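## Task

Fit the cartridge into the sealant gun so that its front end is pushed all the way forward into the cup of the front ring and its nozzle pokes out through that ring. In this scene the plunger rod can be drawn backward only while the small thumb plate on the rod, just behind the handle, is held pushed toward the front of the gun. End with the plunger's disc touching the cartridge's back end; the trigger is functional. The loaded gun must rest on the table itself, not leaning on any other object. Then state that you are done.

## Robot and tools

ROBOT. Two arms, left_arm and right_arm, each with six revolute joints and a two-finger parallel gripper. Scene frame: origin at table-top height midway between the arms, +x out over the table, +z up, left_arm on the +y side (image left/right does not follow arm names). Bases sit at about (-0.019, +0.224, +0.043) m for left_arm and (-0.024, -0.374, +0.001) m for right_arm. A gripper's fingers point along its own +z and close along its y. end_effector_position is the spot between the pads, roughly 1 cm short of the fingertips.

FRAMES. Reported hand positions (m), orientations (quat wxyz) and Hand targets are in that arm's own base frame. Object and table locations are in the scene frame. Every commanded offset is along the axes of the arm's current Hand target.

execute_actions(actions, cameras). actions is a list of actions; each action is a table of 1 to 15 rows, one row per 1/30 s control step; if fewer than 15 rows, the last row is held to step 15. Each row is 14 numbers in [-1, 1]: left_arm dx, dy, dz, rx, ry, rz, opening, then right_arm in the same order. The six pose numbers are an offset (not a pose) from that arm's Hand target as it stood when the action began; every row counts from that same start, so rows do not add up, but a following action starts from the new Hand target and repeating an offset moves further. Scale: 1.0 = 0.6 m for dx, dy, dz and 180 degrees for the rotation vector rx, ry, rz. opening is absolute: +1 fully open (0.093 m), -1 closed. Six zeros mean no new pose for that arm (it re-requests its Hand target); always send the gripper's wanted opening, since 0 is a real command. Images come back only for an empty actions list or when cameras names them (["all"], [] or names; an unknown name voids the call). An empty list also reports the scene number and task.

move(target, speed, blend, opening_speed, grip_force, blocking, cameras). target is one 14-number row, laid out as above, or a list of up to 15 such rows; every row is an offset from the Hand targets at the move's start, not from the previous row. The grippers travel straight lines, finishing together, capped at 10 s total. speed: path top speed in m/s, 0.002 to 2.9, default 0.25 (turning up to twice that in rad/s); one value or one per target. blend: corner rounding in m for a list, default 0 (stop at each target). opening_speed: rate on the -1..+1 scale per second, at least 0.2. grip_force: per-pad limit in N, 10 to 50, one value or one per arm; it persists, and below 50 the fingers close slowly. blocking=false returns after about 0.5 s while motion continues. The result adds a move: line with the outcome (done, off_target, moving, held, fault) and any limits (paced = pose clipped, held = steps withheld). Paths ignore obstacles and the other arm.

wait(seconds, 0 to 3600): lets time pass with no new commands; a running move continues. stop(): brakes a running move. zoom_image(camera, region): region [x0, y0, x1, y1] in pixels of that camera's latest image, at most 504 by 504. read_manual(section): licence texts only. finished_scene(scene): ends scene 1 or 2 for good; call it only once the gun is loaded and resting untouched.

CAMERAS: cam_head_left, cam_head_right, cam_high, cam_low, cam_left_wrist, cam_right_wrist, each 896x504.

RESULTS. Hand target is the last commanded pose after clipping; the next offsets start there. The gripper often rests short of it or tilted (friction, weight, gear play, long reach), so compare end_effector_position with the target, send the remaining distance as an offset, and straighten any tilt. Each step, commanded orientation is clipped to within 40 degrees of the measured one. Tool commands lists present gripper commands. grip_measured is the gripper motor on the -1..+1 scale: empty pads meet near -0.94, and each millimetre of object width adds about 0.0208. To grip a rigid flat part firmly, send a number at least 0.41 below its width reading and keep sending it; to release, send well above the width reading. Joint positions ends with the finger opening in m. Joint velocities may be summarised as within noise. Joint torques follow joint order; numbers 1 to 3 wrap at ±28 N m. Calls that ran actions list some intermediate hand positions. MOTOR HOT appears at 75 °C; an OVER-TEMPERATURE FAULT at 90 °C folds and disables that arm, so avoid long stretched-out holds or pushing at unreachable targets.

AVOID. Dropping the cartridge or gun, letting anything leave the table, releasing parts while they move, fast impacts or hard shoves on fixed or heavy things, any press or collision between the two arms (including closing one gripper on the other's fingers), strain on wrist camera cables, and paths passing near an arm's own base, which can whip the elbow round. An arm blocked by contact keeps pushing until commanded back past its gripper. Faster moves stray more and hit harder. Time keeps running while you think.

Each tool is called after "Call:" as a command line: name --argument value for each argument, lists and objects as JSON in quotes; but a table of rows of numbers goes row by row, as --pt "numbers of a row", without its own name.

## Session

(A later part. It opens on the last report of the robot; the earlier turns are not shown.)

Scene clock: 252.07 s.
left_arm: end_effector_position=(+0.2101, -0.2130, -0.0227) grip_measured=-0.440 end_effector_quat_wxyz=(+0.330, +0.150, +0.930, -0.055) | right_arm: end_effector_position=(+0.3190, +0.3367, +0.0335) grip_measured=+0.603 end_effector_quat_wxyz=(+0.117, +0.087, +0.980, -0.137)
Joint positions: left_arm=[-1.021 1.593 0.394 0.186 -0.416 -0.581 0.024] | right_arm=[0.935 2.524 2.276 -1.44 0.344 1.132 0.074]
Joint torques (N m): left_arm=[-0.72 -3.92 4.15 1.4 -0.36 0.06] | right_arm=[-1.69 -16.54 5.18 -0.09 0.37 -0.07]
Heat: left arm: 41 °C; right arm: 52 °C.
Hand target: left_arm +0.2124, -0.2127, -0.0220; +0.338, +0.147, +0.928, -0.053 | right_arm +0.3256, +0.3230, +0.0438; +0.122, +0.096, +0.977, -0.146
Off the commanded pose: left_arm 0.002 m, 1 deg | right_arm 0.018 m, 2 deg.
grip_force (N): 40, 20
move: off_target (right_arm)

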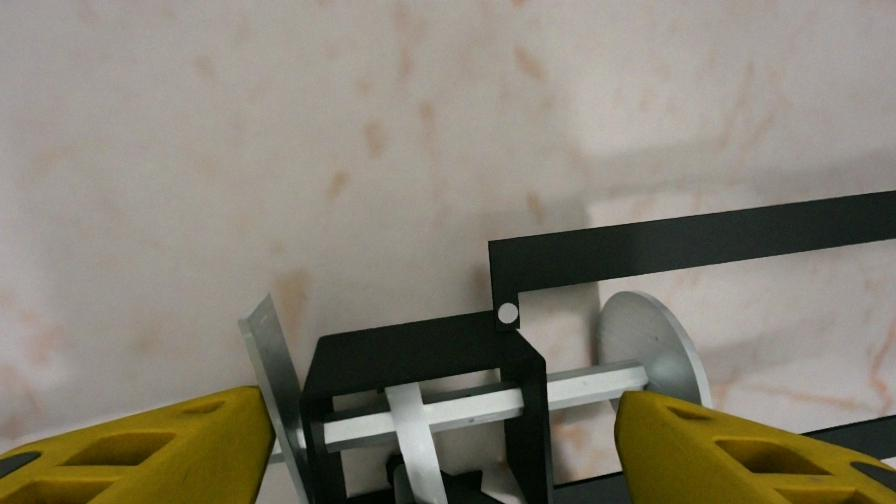

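Call:
move --target '[0,0,0,0,0,0,-0.8, 0,0,0,0,0,0,1.0]' --speed 0.03 --opening_speed 0.4 --cameras '["cam_right_wrist"]'

Scene clock: 254.87 s.
left_arm: end_effector_position=(+0.2098, -0.2138, -0.0226) grip_measured=-0.440 end_effector_quat_wxyz=(+0.330, +0.151, +0.930, -0.057) | right_arm: end_effector_position=(+0.3215, +0.3342, +0.0335) grip_measured=+1.000 end_effector_quat_wxyz=(+0.117, +0.094, +0.979, -0.137)
Joint positions: left_arm=[-1.023 1.593 0.394 0.187 -0.414 -0.581 0.024] | right_arm=[0.928 2.524 2.276 -1.44 0.344 1.14 0.093]
Joint torques (N m): left_arm=[-0.64 -3.93 4.11 1.39 -0.38 0.06] | right_arm=[-0.79 -16.53 5.23 -0.09 0.38 -0.08]
Heat: left arm: 41 °C; right arm: 53 °C.
Hand target: left_arm +0.2124, -0.2127, -0.0220; +0.338, +0.147, +0.928, -0.053 | right_arm +0.3256, +0.3230, +0.0438; +0.122, +0.096, +0.977, -0.146
Off the commanded pose: left_arm 0.003 m, 1 deg | right_arm 0.016 m, 1 deg.
grip_force (N): 40, 20
move: done

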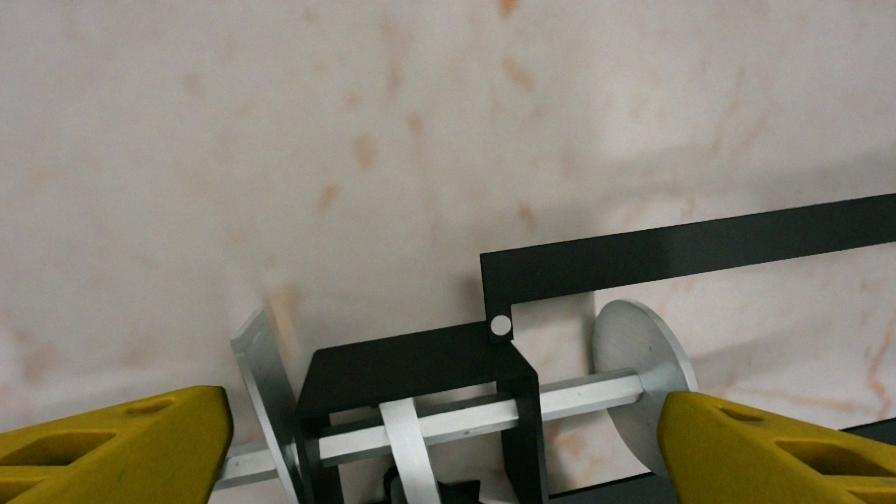

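Call:
execute_actions --actions '[[[0,0,0,0,0,0,-0.8,0,0,0,0,0,0,1.0]]]' --cameras '["cam_right_wrist"]'

Scene clock: 256.33 s.
left_arm: end_effector_position=(+0.2098, -0.2138, -0.0226) grip_measured=-0.440 end_effector_quat_wxyz=(+0.330, +0.151, +0.930, -0.057) | right_arm: end_effector_position=(+0.3215, +0.3342, +0.0335) grip_measured=+1.000 end_effector_quat_wxyz=(+0.117, +0.094, +0.979, -0.137)
Joint positions: left_arm=[-1.023 1.593 0.394 0.187 -0.414 -0.581 0.024] | right_arm=[0.928 2.524 2.276 -1.44 0.344 1.14 0.093]
Joint torques (N m): left_arm=[-0.64 -3.9 4.11 1.39 -0.38 0.07] | right_arm=[-0.87 -16.53 5.16 -0.09 0.39 -0.07]
Heat: left arm: 41 °C; right arm: 54 °C.
Hand target: left_arm +0.2124, -0.2127, -0.0220; +0.338, +0.147, +0.928, -0.053 | right_arm +0.3256, +0.3230, +0.0438; +0.122, +0.096, +0.977, -0.146
Off the commanded pose: left_arm 0.003 m, 1 deg | right_arm 0.016 m, 1 deg.
grip_force (N): 40, 20
Step readings (end_effector_position of left_arm | right_arm):
0: (+0.2098, -0.2138, -0.0226) | (+0.3215, +0.3342, +0.0335)
1: (+0.2098, -0.2138, -0.0226) | (+0.3215, +0.3342, +0.0335)
2: (+0.2098, -0.2138, -0.0226) | (+0.3215, +0.3342, +0.0335)
4: (+0.2098, -0.2138, -0.0226) | (+0.3215, +0.3342, +0.0335)
8: (+0.2098, -0.2138, -0.0226) | (+0.3215, +0.3342, +0.0335)
15: (+0.2098, -0.2138, -0.0226) | (+0.3215, +0.3342, +0.0335)

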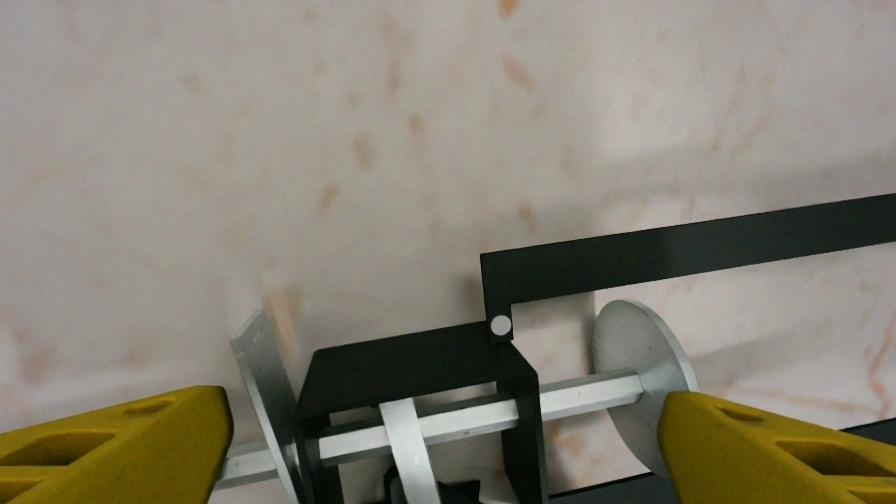

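Call:
move --target '[0,0,0,0,0,0,-0.8, -0.00356,-0.00351,-0.01236,0,0,0,1.0]' --speed 0.05 --cameras '["cam_right_wrist"]'

Scene clock: 257.93 s.
left_arm: end_effector_position=(+0.2098, -0.2138, -0.0226) grip_measured=-0.440 end_effector_quat_wxyz=(+0.330, +0.151, +0.930, -0.057) | right_arm: end_effector_position=(+0.3215, +0.3342, +0.0335) grip_measured=+1.000 end_effector_quat_wxyz=(+0.117, +0.094, +0.979, -0.137)
Joint positions: left_arm=[-1.023 1.593 0.394 0.187 -0.414 -0.581 0.024] | right_arm=[0.928 2.524 2.276 -1.44 0.344 1.14 0.093]
Joint torques (N m): left_arm=[-0.65 -3.92 4.1 1.39 -0.37 0.07] | right_arm=[-0.79 -16.62 7.75 -0.43 0.39 -0.08]
Heat: left arm: 41 °C; right arm: 54 °C.
Hand target: left_arm +0.2124, -0.2127, -0.0220; +0.338, +0.147, +0.928, -0.053 | right_arm +0.3256, +0.3230, +0.0518; +0.122, +0.096, +0.977, -0.146
Off the commanded pose: left_arm 0.003 m, 1 deg | right_arm 0.022 m, 1 deg.
grip_force (N): 40, 20
move: off_target (right_arm)

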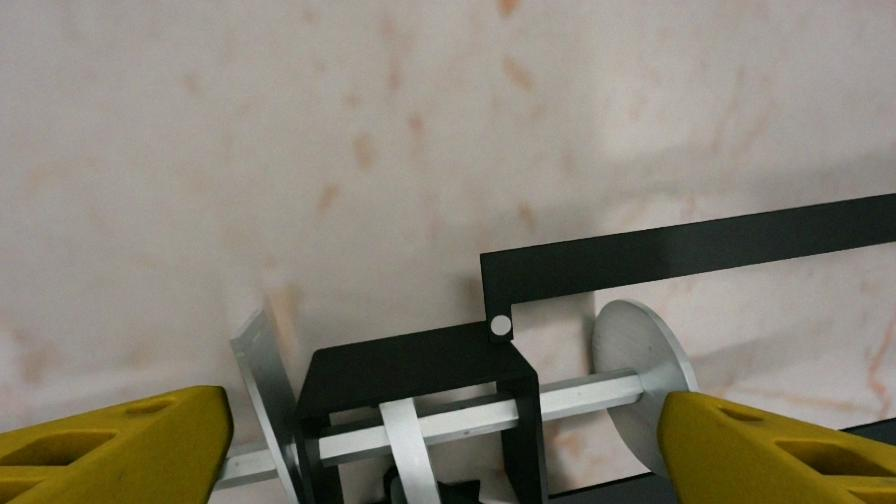

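Call:
move --target '[0,0,0,0,0,0,-0.8, -0.00356,-0.00351,-0.01236,0,0,0,1.0]' --speed 0.05 --cameras '["cam_right_wrist"]'

Scene clock: 259.23 s.
left_arm: end_effector_position=(+0.2098, -0.2138, -0.0226) grip_measured=-0.440 end_effector_quat_wxyz=(+0.330, +0.151, +0.930, -0.057) | right_arm: end_effector_position=(+0.3180, +0.3288, +0.0393) grip_measured=+1.000 end_effector_quat_wxyz=(+0.109, +0.089, +0.979, -0.149)
Joint positions: left_arm=[-1.023 1.593 0.394 0.187 -0.414 -0.581 0.024] | right_arm=[0.926 2.524 2.296 -1.487 0.343 1.132 0.093]
Joint torques (N m): left_arm=[-0.58 -3.93 4.12 1.39 -0.38 0.07] | right_arm=[-0.7 -16.57 8.94 -0.32 0.39 -0.07]
Heat: left arm: 41 °C; right arm: 55 °C.
Hand target: left_arm +0.2124, -0.2127, -0.0220; +0.338, +0.147, +0.928, -0.053 | right_arm +0.3256, +0.3230, +0.0598; +0.122, +0.096, +0.977, -0.146
Off the commanded pose: left_arm 0.003 m, 1 deg | right_arm 0.023 m, 2 deg.
grip_force (N): 40, 20
move: off_target (right_arm)

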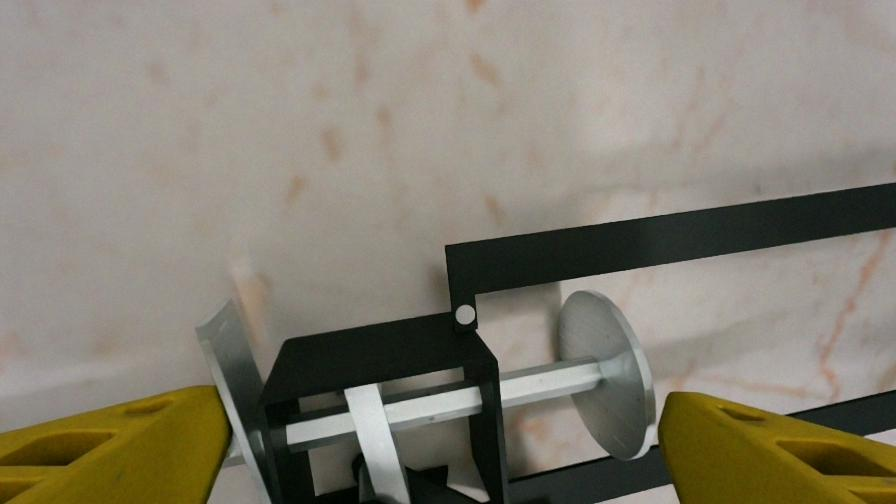

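Call:
move --target '[0,0,0,0,0,0,-0.8, 0.0162,0.007,0.0343,-0.0556,0,0,1.0]' --speed 0.03 --cameras '["cam_right_wrist"]'

Scene clock: 264.10 s.
left_arm: end_effector_position=(+0.2096, -0.2140, -0.0227) grip_measured=-0.440 end_effector_quat_wxyz=(+0.329, +0.148, +0.931, -0.058) | right_arm: end_effector_position=(+0.3176, +0.3263, +0.0292) grip_measured=+1.000 end_effector_quat_wxyz=(+0.129, +0.077, +0.986, -0.071)
Joint positions: left_arm=[-1.023 1.593 0.394 0.187 -0.413 -0.588 0.024] | right_arm=[0.906 2.312 1.897 -1.13 0.294 1.059 0.093]
Joint torques (N m): left_arm=[-0.61 -3.93 4.11 1.39 -0.4 0.07] | right_arm=[-0.98 -15.56 5.14 0.5 0.08 -0.09]
Heat: left arm: 40 °C; right arm: 55 °C.
Hand target: left_arm +0.2124, -0.2127, -0.0220; +0.338, +0.147, +0.928, -0.053 | right_arm +0.3216, +0.3220, +0.0370; +0.130, +0.085, +0.986, -0.060
Off the commanded pose: left_arm 0.003 m, 1 deg | right_arm 0.010 m, 1 deg.
grip_force (N): 40, 20
move: done

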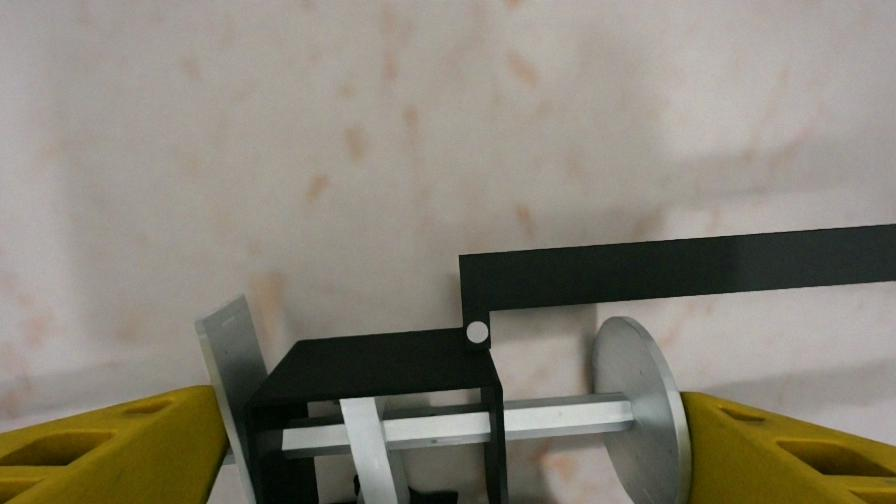

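Call:
move --target '[0,0,0,0,0,0,-0.8, 0,0,0,0,0,0,0.8]' --speed 0.03 --opening_speed 0.3 --cameras '["cam_right_wrist"]'

Scene clock: 266.07 s.
left_arm: end_effector_position=(+0.2096, -0.2140, -0.0227) grip_measured=-0.440 end_effector_quat_wxyz=(+0.329, +0.148, +0.931, -0.058) | right_arm: end_effector_position=(+0.3181, +0.3258, +0.0292) grip_measured=+0.929 end_effector_quat_wxyz=(+0.129, +0.078, +0.986, -0.071)
Joint positions: left_arm=[-1.023 1.593 0.394 0.187 -0.413 -0.588 0.024] | right_arm=[0.905 2.312 1.897 -1.13 0.294 1.059 0.09]
Joint torques (N m): left_arm=[-0.61 -3.93 4.1 1.39 -0.4 0.07] | right_arm=[-0.94 -15.66 5.09 0.52 0.09 -0.11]
Heat: left arm: 40 °C; right arm: 56 °C.
Hand target: left_arm +0.2124, -0.2127, -0.0220; +0.338, +0.147, +0.928, -0.053 | right_arm +0.3216, +0.3220, +0.0370; +0.130, +0.085, +0.986, -0.060
Off the commanded pose: left_arm 0.003 m, 1 deg | right_arm 0.009 m, 1 deg.
grip_force (N): 40, 20
move: done

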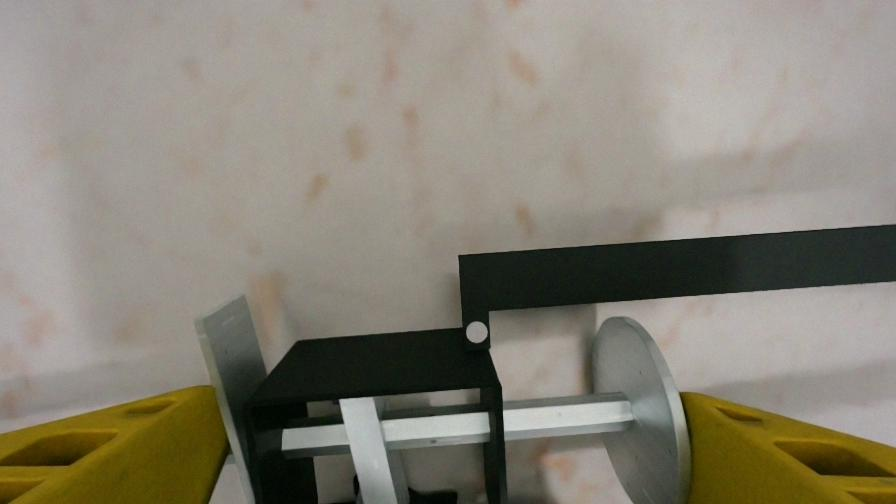

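Call:
zoom_image --camera "cam_right_wrist" --region '[160, 280, 340, 504]'

Scaled by 2.250.

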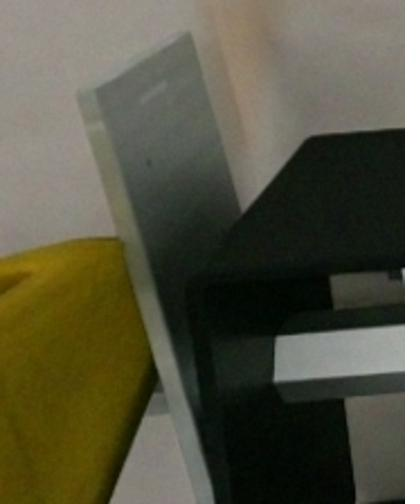

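Call:
move --target '[0,0,0,0,0,0,-0.8, 0,-0.01,0.001,0,0,0,0.4]' --speed 0.03 --opening_speed 0.3 --cameras '["cam_right_wrist"]'

Scene clock: 268.77 s.
left_arm: end_effector_position=(+0.2090, -0.2146, -0.0227) grip_measured=-0.440 end_effector_quat_wxyz=(+0.329, +0.154, +0.930, -0.057) | right_arm: end_effector_position=(+0.3175, +0.3251, +0.0297) grip_measured=+0.851 end_effector_quat_wxyz=(+0.132, +0.078, +0.986, -0.062)
Joint positions: left_arm=[-1.026 1.593 0.394 0.187 -0.413 -0.578 0.024] | right_arm=[0.903 2.289 1.86 -1.098 0.289 1.054 0.086]
Joint torques (N m): left_arm=[-0.42 -3.95 4.11 1.38 -0.41 0.04] | right_arm=[-1.46 -15.43 5 0.37 0.11 -0.14]
Heat: left arm: 40 °C; right arm: 56 °C.
Hand target: left_arm +0.2124, -0.2127, -0.0220; +0.338, +0.147, +0.928, -0.053 | right_arm +0.3206, +0.3161, +0.0370; +0.130, +0.085, +0.986, -0.060
Off the commanded pose: left_arm 0.004 m, 1 deg | right_arm 0.012 m, 1 deg.
grip_force (N): 40, 20
move: off_target (right_arm)

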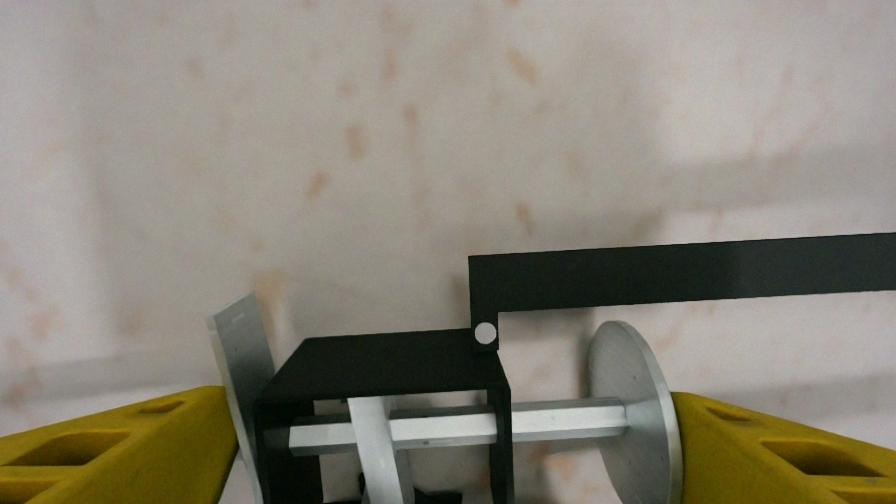

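Call:
wait --seconds 2 --cameras '["cam_right_wrist"]'

Scene clock: 271.03 s.
left_arm: end_effector_position=(+0.2089, -0.2150, -0.0226) grip_measured=-0.440 end_effector_quat_wxyz=(+0.329, +0.154, +0.930, -0.058) | right_arm: end_effector_position=(+0.3170, +0.3249, +0.0293) grip_measured=+0.810 end_effector_quat_wxyz=(+0.131, +0.078, +0.986, -0.062)
Joint positions: left_arm=[-1.026 1.593 0.394 0.189 -0.411 -0.578 0.024] | right_arm=[0.903 2.289 1.859 -1.098 0.287 1.054 0.084]
Joint torques (N m): left_arm=[-0.46 -3.9 4.12 1.38 -0.41 0.03] | right_arm=[-1.35 -15.5 5.01 0.37 0.12 -0.13]
Heat: left arm: 40 °C; right arm: 57 °C.
Hand target: left_arm +0.2124, -0.2127, -0.0220; +0.338, +0.147, +0.928, -0.053 | right_arm +0.3206, +0.3161, +0.0370; +0.130, +0.085, +0.986, -0.060
Tool commands: left_gripper/opening=-0.8 right_gripper/opening=+0.4
Off the commanded pose: left_arm 0.004 m, 1 deg | right_arm 0.012 m, 1 deg.
grip_force (N): 40, 20
wait: 2.00 s; at rest from the start

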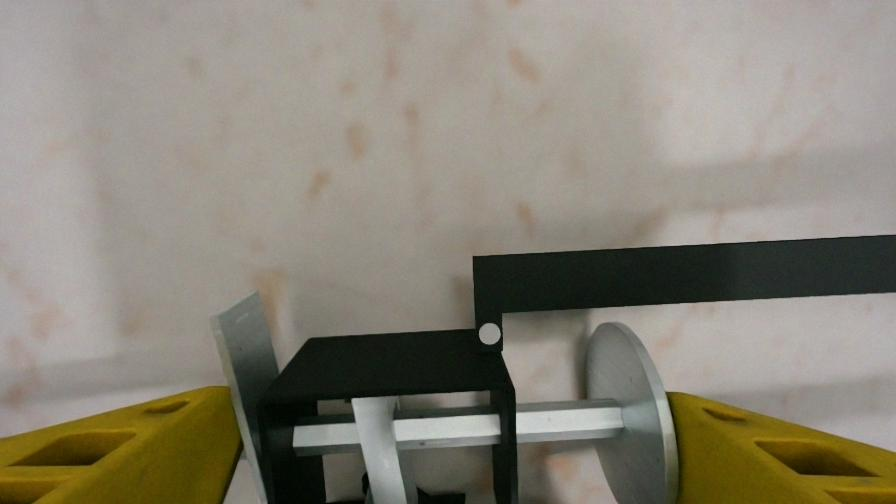

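Call:
wait --seconds 4 --cameras '["cam_right_wrist"]'

Scene clock: 275.23 s.
left_arm: end_effector_position=(+0.2089, -0.2150, -0.0226) grip_measured=-0.440 end_effector_quat_wxyz=(+0.329, +0.154, +0.930, -0.058) | right_arm: end_effector_position=(+0.3170, +0.3249, +0.0293) grip_measured=+0.810 end_effector_quat_wxyz=(+0.131, +0.078, +0.986, -0.062)
Joint positions: left_arm=[-1.026 1.593 0.394 0.189 -0.411 -0.578 0.024] | right_arm=[0.903 2.289 1.859 -1.098 0.287 1.054 0.084]
Joint torques (N m): left_arm=[-0.5 -3.93 4.1 1.38 -0.42 0.03] | right_arm=[-1.37 -15.53 5.01 0.37 0.13 -0.11]
Heat: left arm: 40 °C; right arm: 57 °C.
Hand target: left_arm +0.2124, -0.2127, -0.0220; +0.338, +0.147, +0.928, -0.053 | right_arm +0.3206, +0.3161, +0.0370; +0.130, +0.085, +0.986, -0.060
Tool commands: left_gripper/opening=-0.8 right_gripper/opening=+0.4
Off the commanded pose: left_arm 0.004 m, 1 deg | right_arm 0.012 m, 1 deg.
grip_force (N): 40, 20
wait: 4.00 s; at rest from the start

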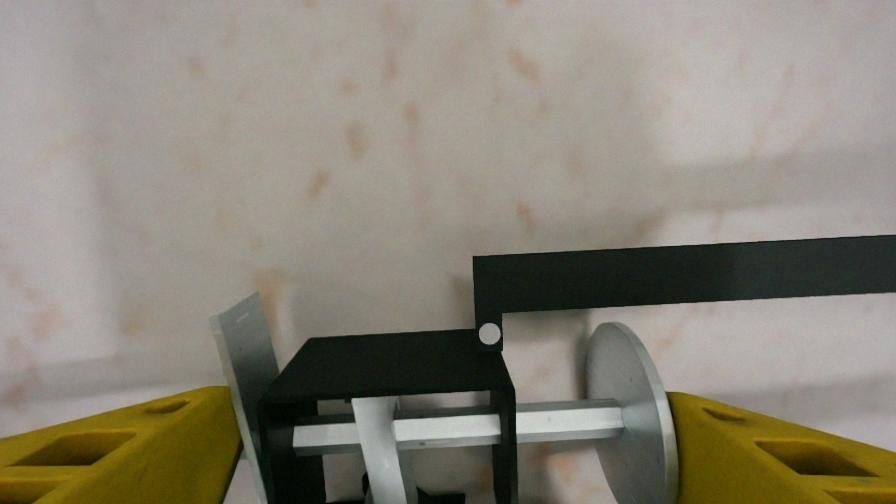

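Call:
move --target '[0,0,0,0,0,0,-0.8, 0,-0.003,0.0003,0,0,0,0.1]' --speed 0.03 --opening_speed 0.5 --grip_force '[40, 35]' --cameras '["cam_right_wrist"]'

Call:
wait --seconds 3 --cameras '["cam_right_wrist"]'

Scene clock: 280.57 s.
left_arm: end_effector_position=(+0.2074, -0.2193, -0.0220) grip_measured=-0.441 end_effector_quat_wxyz=(+0.328, +0.165, +0.928, -0.065) | right_arm: end_effector_position=(+0.3180, +0.3283, +0.0290) grip_measured=+0.105 end_effector_quat_wxyz=(+0.129, +0.079, +0.987, -0.050)
Joint positions: left_arm=[-1.031 1.593 0.394 0.199 -0.397 -0.561 0.024] | right_arm=[0.9 2.283 1.849 -1.075 0.271 1.051 0.05]
Joint torques (N m): left_arm=[0.01 -3.99 4.1 1.29 -0.54 -0.13] | right_arm=[-1.26 -15.38 5.12 0.21 0.27 -0.12]
Heat: left arm: 40 °C; right arm: 57 °C.
Hand target: left_arm +0.2124, -0.2127, -0.0220; +0.338, +0.147, +0.928, -0.053 | right_arm +0.3204, +0.3143, +0.0370; +0.130, +0.085, +0.986, -0.060
Off the commanded pose: left_arm 0.008 m, 3 deg | right_arm 0.016 m, 1 deg.
grip_force (N): 40, 35
move: off_target (right_arm)

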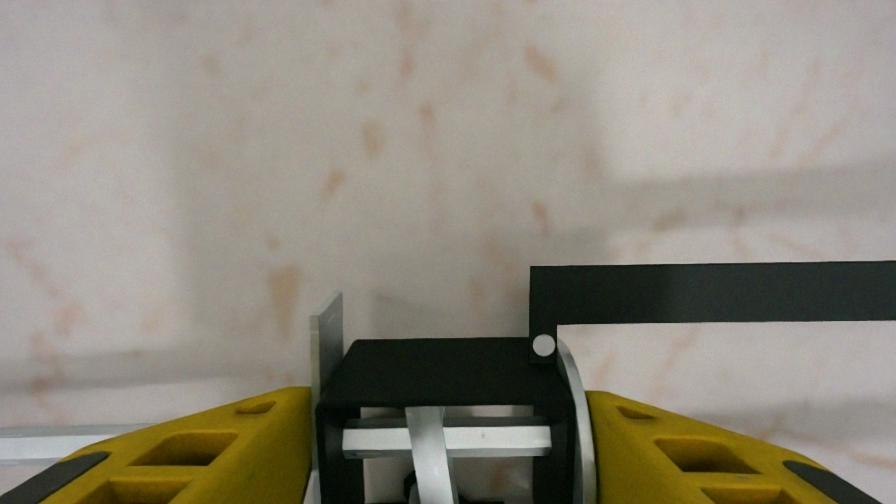

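Scene clock: 283.57 s.
left_arm: end_effector_position=(+0.2074, -0.2193, -0.0220) grip_measured=-0.441 end_effector_quat_wxyz=(+0.328, +0.165, +0.928, -0.065) | right_arm: end_effector_position=(+0.3180, +0.3283, +0.0290) grip_measured=+0.102 end_effector_quat_wxyz=(+0.129, +0.079, +0.987, -0.050)
Joint positions: left_arm=[-1.031 1.593 0.394 0.199 -0.397 -0.561 0.024] | right_arm=[0.9 2.283 1.849 -1.075 0.271 1.051 0.05]
Joint torques (N m): left_arm=[-0.02 -3.97 4.08 1.3 -0.54 -0.12] | right_arm=[-1.28 -15.49 5.04 0.21 0.28 -0.13]
Heat: left arm: 40 °C; right arm: 57 °C.
Hand target: left_arm +0.2124, -0.2127, -0.0220; +0.338, +0.147, +0.928, -0.053 | right_arm +0.3204, +0.3143, +0.0370; +0.130, +0.085, +0.986, -0.060
Tool commands: left_gripper/opening=-0.8 right_gripper/opening=+0.1
Off the commanded pose: left_arm 0.008 m, 3 deg | right_arm 0.016 m, 1 deg.
grip_force (N): 40, 35
wait: 3.00 s; at rest by 0.17 s

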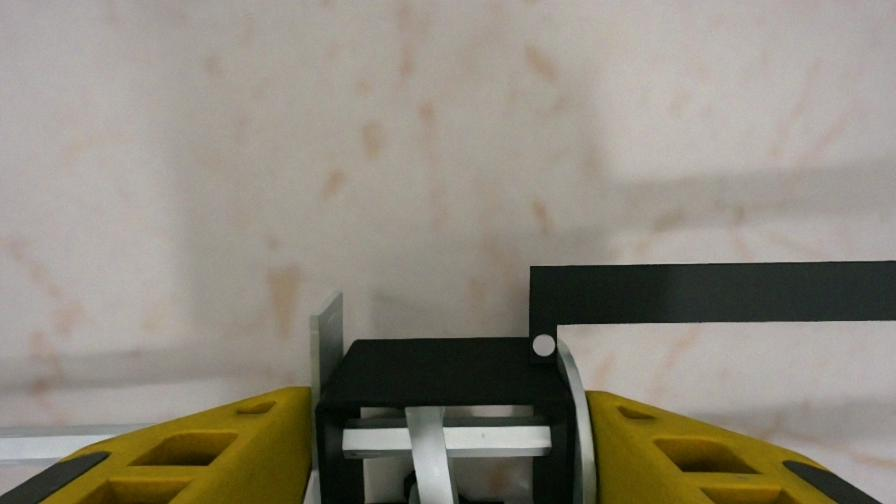

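Call:
move --target '[0,0,0,0,0,0,-0.8, 0,0.018,0,0,0,0,1.0]' --speed 0.05 --opening_speed 1.0 --grip_force '[40, 50]' --cameras '["cam_right_wrist"]'

Scene clock: 285.50 s.
left_arm: end_effector_position=(+0.2074, -0.2193, -0.0220) grip_measured=-0.441 end_effector_quat_wxyz=(+0.328, +0.165, +0.928, -0.065) | right_arm: end_effector_position=(+0.3132, +0.3246, +0.0319) grip_measured=+1.000 end_effector_quat_wxyz=(+0.119, +0.076, +0.988, -0.060)
Joint positions: left_arm=[-1.031 1.593 0.394 0.199 -0.397 -0.561 0.024] | right_arm=[0.902 2.283 1.863 -1.116 0.266 1.05 0.093]
Joint torques (N m): left_arm=[0.02 -3.96 4.07 1.29 -0.54 -0.13] | right_arm=[-0.24 -11.62 9.31 0.32 0.32 0.02]
Heat: left arm: 40 °C; right arm: 57 °C.
Hand target: left_arm +0.2124, -0.2127, -0.0220; +0.338, +0.147, +0.928, -0.053 | right_arm +0.3223, +0.3249, +0.0360; +0.130, +0.085, +0.986, -0.060
Off the commanded pose: left_arm 0.008 m, 3 deg | right_arm 0.010 m, 2 deg.
grip_force (N): 40, 50
move: done

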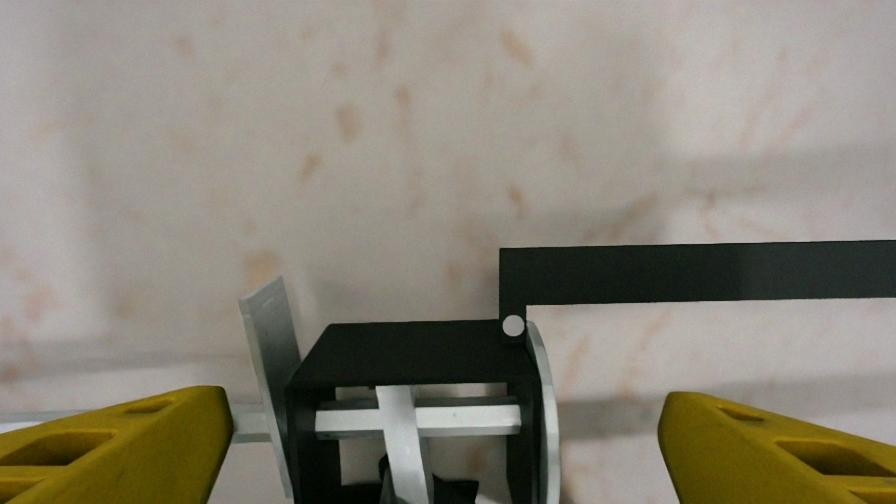

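Call:
move --target '[0,0,0,0,0,0,-0.8, -0.067,-0.024,-0.240,0,0,0,1.0]' --speed 0.15 --cameras '["cam_right_wrist","cam_head_right","cam_high"]'

Scene clock: 288.13 s.
left_arm: end_effector_position=(+0.2074, -0.2193, -0.0220) grip_measured=-0.441 end_effector_quat_wxyz=(+0.328, +0.165, +0.928, -0.065) | right_arm: end_effector_position=(+0.3169, +0.3292, +0.1623) grip_measured=+1.000 end_effector_quat_wxyz=(+0.138, +0.074, +0.987, -0.032)
Joint positions: left_arm=[-1.031 1.593 0.394 0.199 -0.397 -0.561 0.024] | right_arm=[0.902 2.283 2.383 -1.567 0.266 1.037 0.093]
Joint torques (N m): left_arm=[0.02 -4.01 4.07 1.29 -0.54 -0.13] | right_arm=[-0.16 -15.57 8.9 0.47 0.36 -0.16]
Heat: left arm: 40 °C; right arm: 56 °C.
Hand target: left_arm +0.2124, -0.2127, -0.0220; +0.338, +0.147, +0.928, -0.053 | right_arm +0.3225, +0.3250, +0.1862; +0.130, +0.085, +0.986, -0.060
Off the commanded pose: left_arm 0.008 m, 3 deg | right_arm 0.025 m, 4 deg.
joint sent to its limit (right arm) — joint 4 (wrist pitch), lower limit. The joint targets are off in position and orientation.
grip_force (N): 40, 50
move: off_target (right_arm)
Images, in order (width x height): cam_head_right 896x504, cam_high 896x504, cam_right_wrist 896x504.

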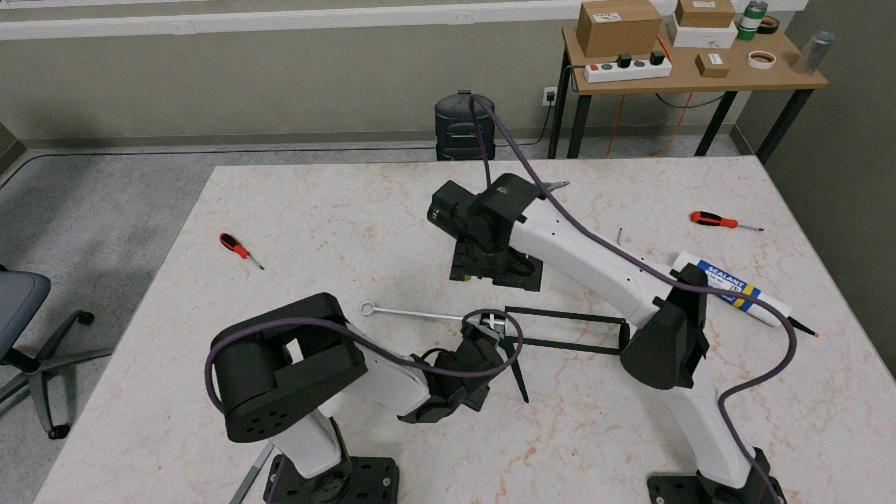

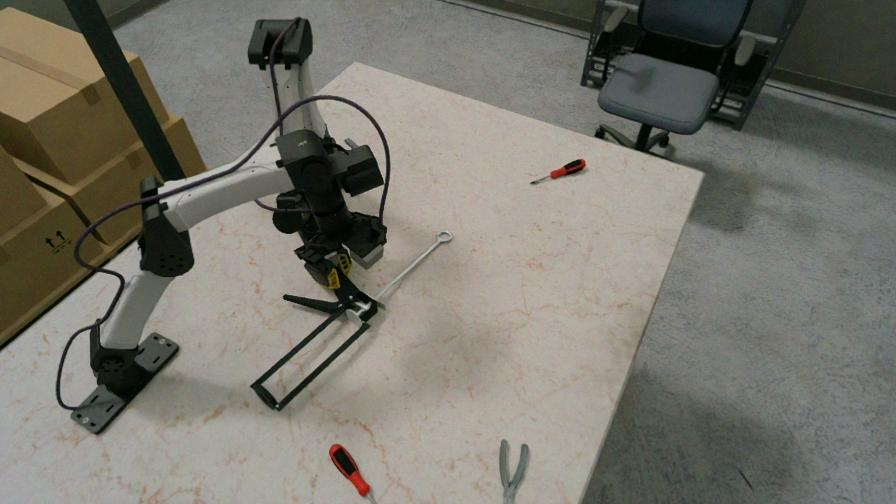

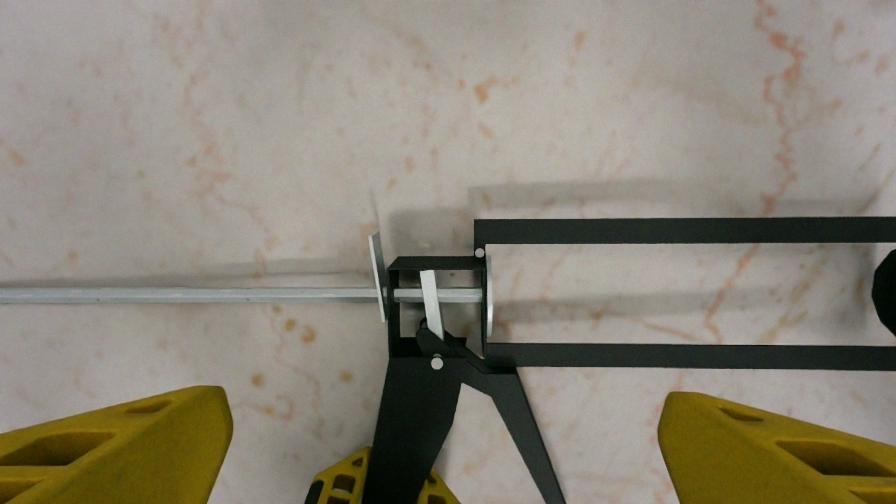

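Call:
move --target '[0,0,0,0,0,0,-0.8, -0.2018,-0.6543,0.028,-0.077,0.0585,-0.363,1.0]' --speed 0.2 --cameras '["cam_right_wrist","cam_head_right"]'

Scene clock: 295.57 s.
left_arm: end_effector_position=(+0.2074, -0.2193, -0.0220) grip_measured=-0.441 end_effector_quat_wxyz=(+0.328, +0.165, +0.928, -0.065) | right_arm: end_effector_position=(+0.3664, -0.0820, +0.2347) grip_measured=+1.000 end_effector_quat_wxyz=(+0.073, -0.461, +0.882, -0.069)
Joint positions: left_arm=[-1.031 1.593 0.394 0.199 -0.397 -0.561 0.024] | right_arm=[-0.215 1.873 2.07 -1.567 0.011 -1.179 0.093]
Joint torques (N m): left_arm=[0.02 -3.97 4.08 1.29 -0.53 -0.13] | right_arm=[-0.08 -8.09 8.87 0.69 -0.14 -0.15]
Heat: left arm: 40 °C; right arm: 55 °C.
Hand target: left_arm +0.2124, -0.2127, -0.0220; +0.338, +0.147, +0.928, -0.053 | right_arm +0.3699, -0.0798, +0.2405; +0.000, -0.469, +0.883, +0.000
Off the commanded pose: left_arm 0.008 m, 3 deg | right_arm 0.007 m, 12 deg.
joint sent to its limit (right arm) — joint 4 (wrist pitch), lower limit. The joint targets are off in position and orientation.
grip_force (N): 40, 50
move: off_target (right_arm)
Images, in order (width x height): cam_head_right 896x504, cam_right_wrist 896x504.

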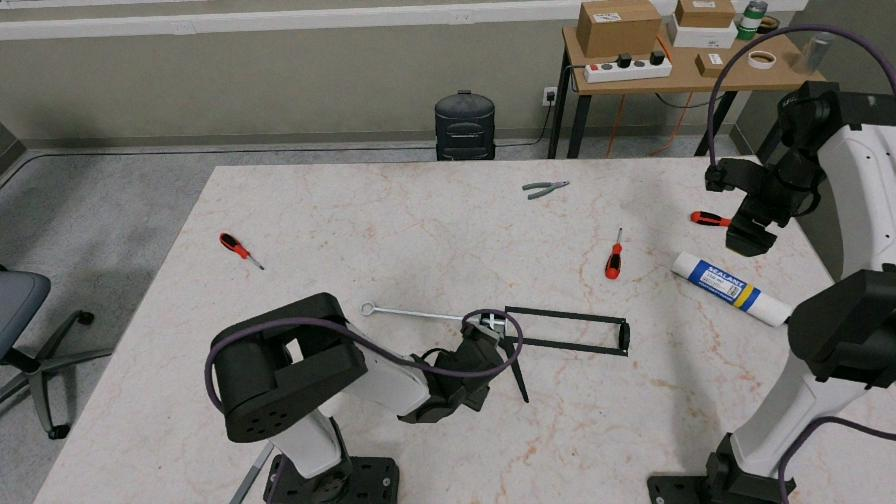

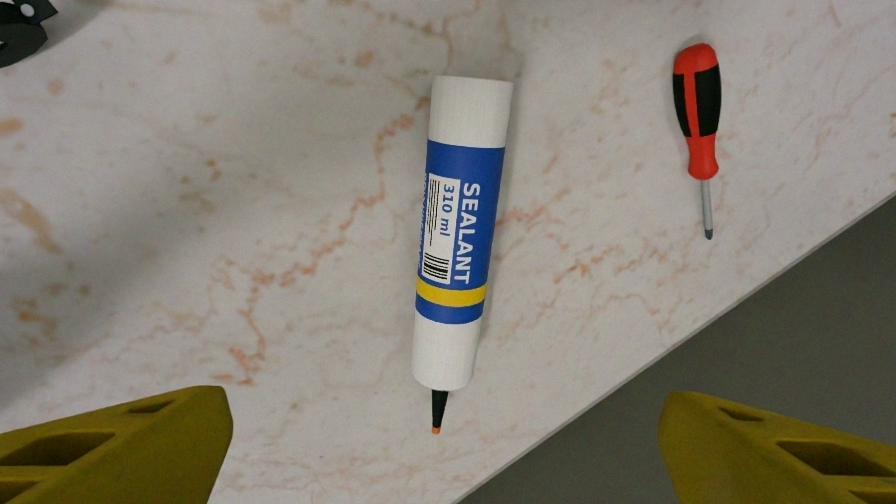

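Call:
move --target '[0,0,0,0,0,0,-0.8, 0.0865,-0.0625,0.2008,0,0,0.0317,1.0]' --speed 0.15 --cameras '["cam_right_wrist"]'

Scene clock: 299.13 s.
left_arm: end_effector_position=(+0.2074, -0.2193, -0.0220) grip_measured=-0.441 end_effector_quat_wxyz=(+0.328, +0.165, +0.928, -0.065) | right_arm: end_effector_position=(+0.3653, -0.1438, +0.1234) grip_measured=+1.000 end_effector_quat_wxyz=(-0.008, -0.416, +0.909, +0.001)
Joint positions: left_arm=[-1.031 1.593 0.394 0.199 -0.397 -0.561 0.024] | right_arm=[-0.37 2.061 1.897 -1.42 0.011 -1.228 0.093]
Joint torques (N m): left_arm=[0.02 -3.97 4.1 1.3 -0.54 -0.13] | right_arm=[-0.14 -9.76 6.69 0.55 -0.13 -0.19]
Heat: left arm: 40 °C; right arm: 53 °C.
Hand target: left_arm +0.2124, -0.2127, -0.0220; +0.338, +0.147, +0.928, -0.053 | right_arm +0.3719, -0.1439, +0.1200; +0.000, -0.425, +0.905, +0.000
Off the commanded pose: left_arm 0.008 m, 3 deg | right_arm 0.007 m, 1 deg.
grip_force (N): 40, 50
move: done

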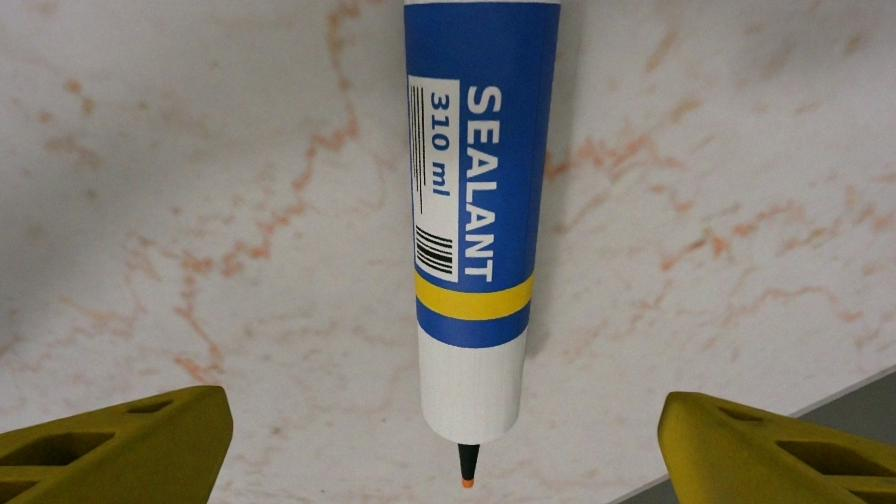

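Call:
move --target '[0,0,0,0,0,0,-0.8, -0.0237,-0.013,0.1483,0,0,0.004,1.0]' --speed 0.12 --cameras '["cam_right_wrist"]'

Scene clock: 302.07 s.
left_arm: end_effector_position=(+0.2074, -0.2193, -0.0220) grip_measured=-0.441 end_effector_quat_wxyz=(+0.328, +0.165, +0.928, -0.065) | right_arm: end_effector_position=(+0.3830, -0.1386, +0.0366) grip_measured=+1.000 end_effector_quat_wxyz=(-0.006, -0.422, +0.906, -0.002)
Joint positions: left_arm=[-1.031 1.593 0.394 0.199 -0.397 -0.561 0.024] | right_arm=[-0.343 2.143 1.678 -1.112 0.011 -1.215 0.093]
Joint torques (N m): left_arm=[0.05 -3.99 4.07 1.29 -0.54 -0.12] | right_arm=[0.68 -10.45 6.04 0.57 -0.12 0.08]
Heat: left arm: 40 °C; right arm: 52 °C.
Hand target: left_arm +0.2124, -0.2127, -0.0220; +0.338, +0.147, +0.928, -0.053 | right_arm +0.3870, -0.1380, +0.0310; +0.000, -0.419, +0.908, +0.000
Off the commanded pose: left_arm 0.008 m, 3 deg | right_arm 0.007 m, 1 deg.
grip_force (N): 40, 50
move: done

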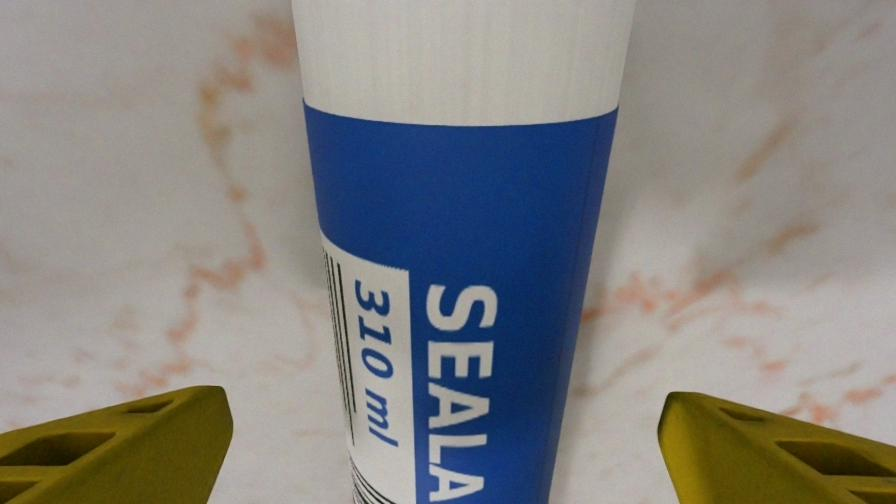

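Call:
move --pt "0 0 0 0 0 0 -0.8 0 0 0.013 0 0 0 1.0" --pt "0 0 0 0 0 0 -0.8 0 0 0.013 0 0 0 -0.1" --speed 0.05 --grip_force '[40, 30]' --opening_speed 0.8 --cameras '["cam_right_wrist"]'

Scene clock: 307.43 s.
left_arm: end_effector_position=(+0.2074, -0.2193, -0.0220) grip_measured=-0.441 end_effector_quat_wxyz=(+0.328, +0.165, +0.928, -0.065) | right_arm: end_effector_position=(+0.3843, -0.1390, +0.0294) grip_measured=-0.034 end_effector_quat_wxyz=(-0.005, -0.422, +0.906, -0.003)
Joint positions: left_arm=[-1.031 1.593 0.394 0.199 -0.397 -0.561 0.024] | right_arm=[-0.343 2.151 1.661 -1.082 0.011 -1.215 0.044]
Joint torques (N m): left_arm=[-0.01 -3.97 4.1 1.29 -0.53 -0.13] | right_arm=[0.69 -10.36 5.76 0.58 -0.12 0.09]
Heat: left arm: 39 °C; right arm: 51 °C.
Hand target: left_arm +0.2124, -0.2127, -0.0220; +0.338, +0.147, +0.928, -0.053 | right_arm +0.3870, -0.1380, +0.0232; +0.000, -0.419, +0.908, +0.000
Off the commanded pose: left_arm 0.008 m, 3 deg | right_arm 0.007 m, 1 deg.
grip_force (N): 40, 30
move: done

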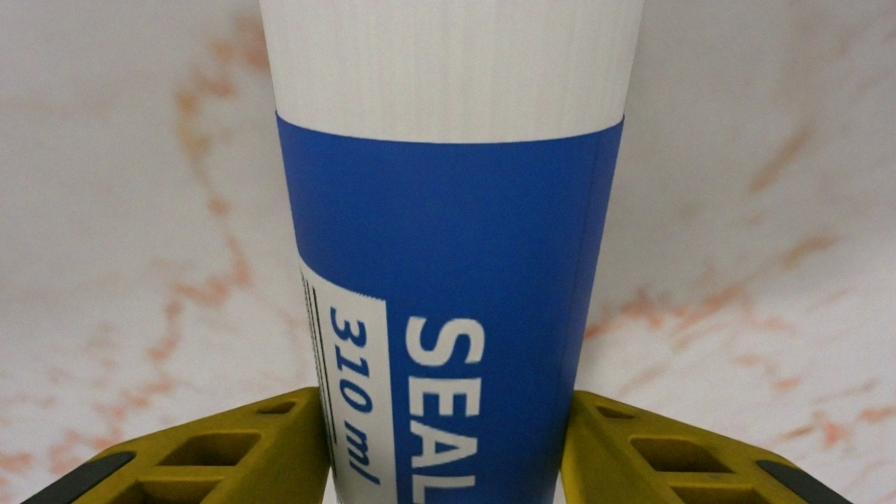

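Call:
move --pt "0 0 0 0 0 0 0.2 0 0 0 0 0 0 -0.5" --pt "0 0 -0.2 0 0 0 0.2 0 0 -0.2 0 0 0 -0.5" --speed 0.12 --grip_force '[40, 30]' --opening_speed 0.8 --cameras '["cam_right_wrist","cam_head_right","cam_high"]'

Scene clock: 314.73 s.
left_arm: end_effector_position=(+0.1343, -0.1813, +0.0533) grip_measured=+0.198 end_effector_quat_wxyz=(+0.318, +0.159, +0.934, -0.041) | right_arm: end_effector_position=(+0.3798, -0.1374, +0.1283) grip_measured=-0.039 end_effector_quat_wxyz=(-0.019, -0.422, +0.906, +0.011)
Joint positions: left_arm=[-1.334 1.067 0.468 -0.6 -0.551 -0.891 0.055] | right_arm=[-0.343 2.151 2.055 -1.518 0.011 -1.215 0.043]
Joint torques (N m): left_arm=[-0.83 -2.52 10.21 0.81 -0.62 -0.07] | right_arm=[0.62 -12.23 10.41 0.1 -0.14 0.08]
Heat: left arm: 40 °C; right arm: 50 °C.
Hand target: left_arm +0.1390, -0.1889, +0.0698; +0.338, +0.147, +0.928, -0.053 | right_arm +0.3870, -0.1379, +0.1432; +0.000, -0.419, +0.908, +0.000
Off the commanded pose: left_arm 0.019 m, 3 deg | right_arm 0.017 m, 3 deg.
grip_force (N): 40, 30
move: off_target (left_arm, right_arm)
Images, in order (width x height): cam_head_right 896x504, cam_high 896x504, cam_right_wrist 896x504.

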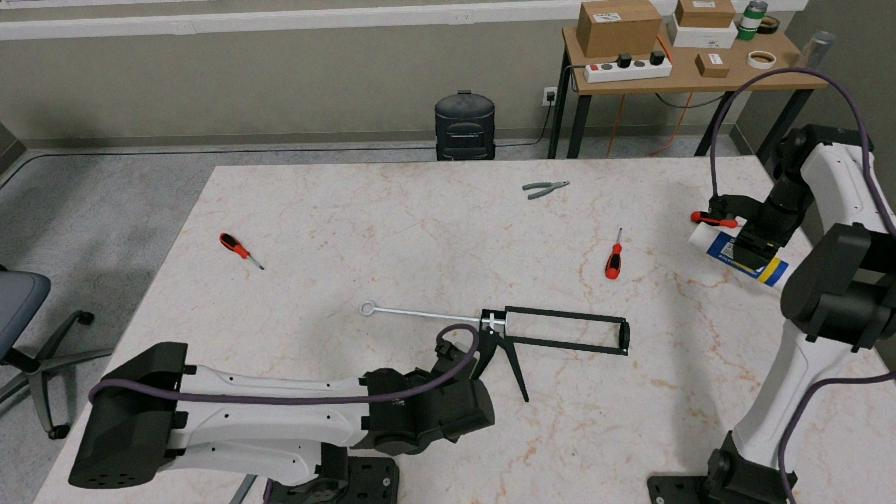

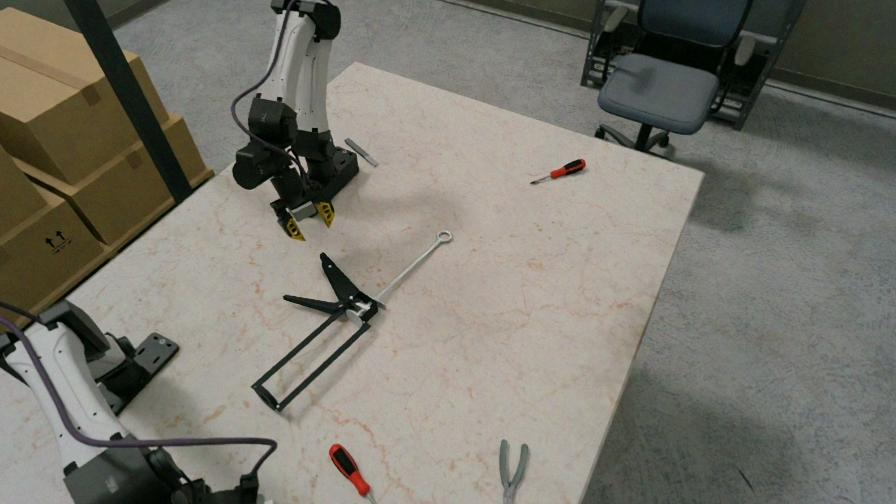

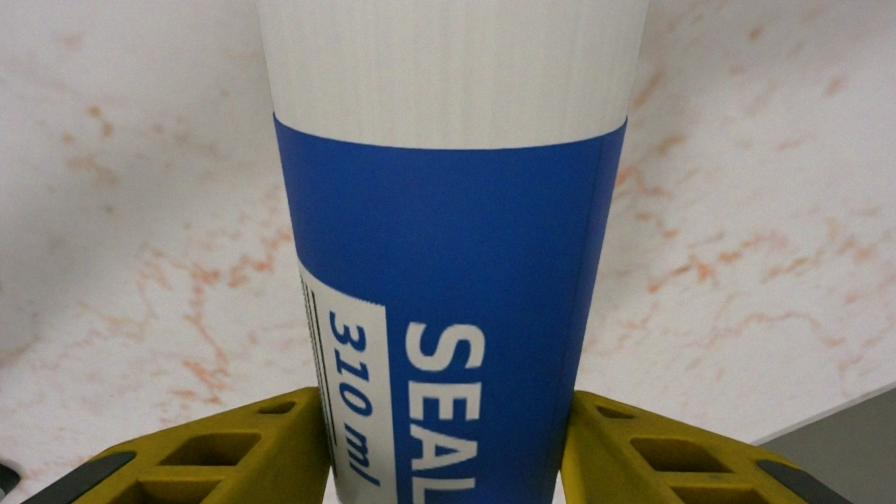

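Call:
zoom_image --camera "cam_head_right" --region '[340, 280, 660, 420]'

Call:
zoom_image --camera "cam_high" --region '[230, 220, 470, 430]'

Scaled by 1.575.

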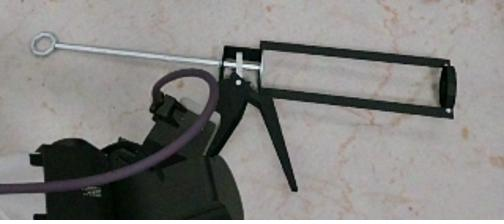

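Scaled by 2.100.

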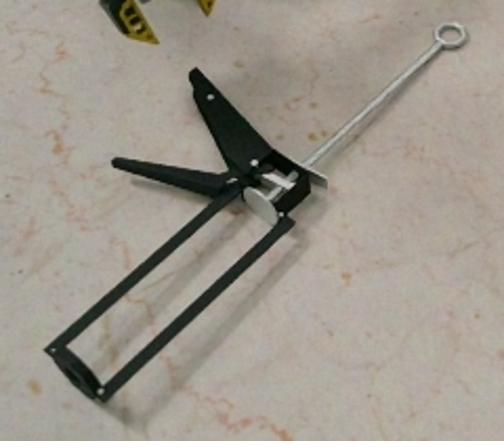

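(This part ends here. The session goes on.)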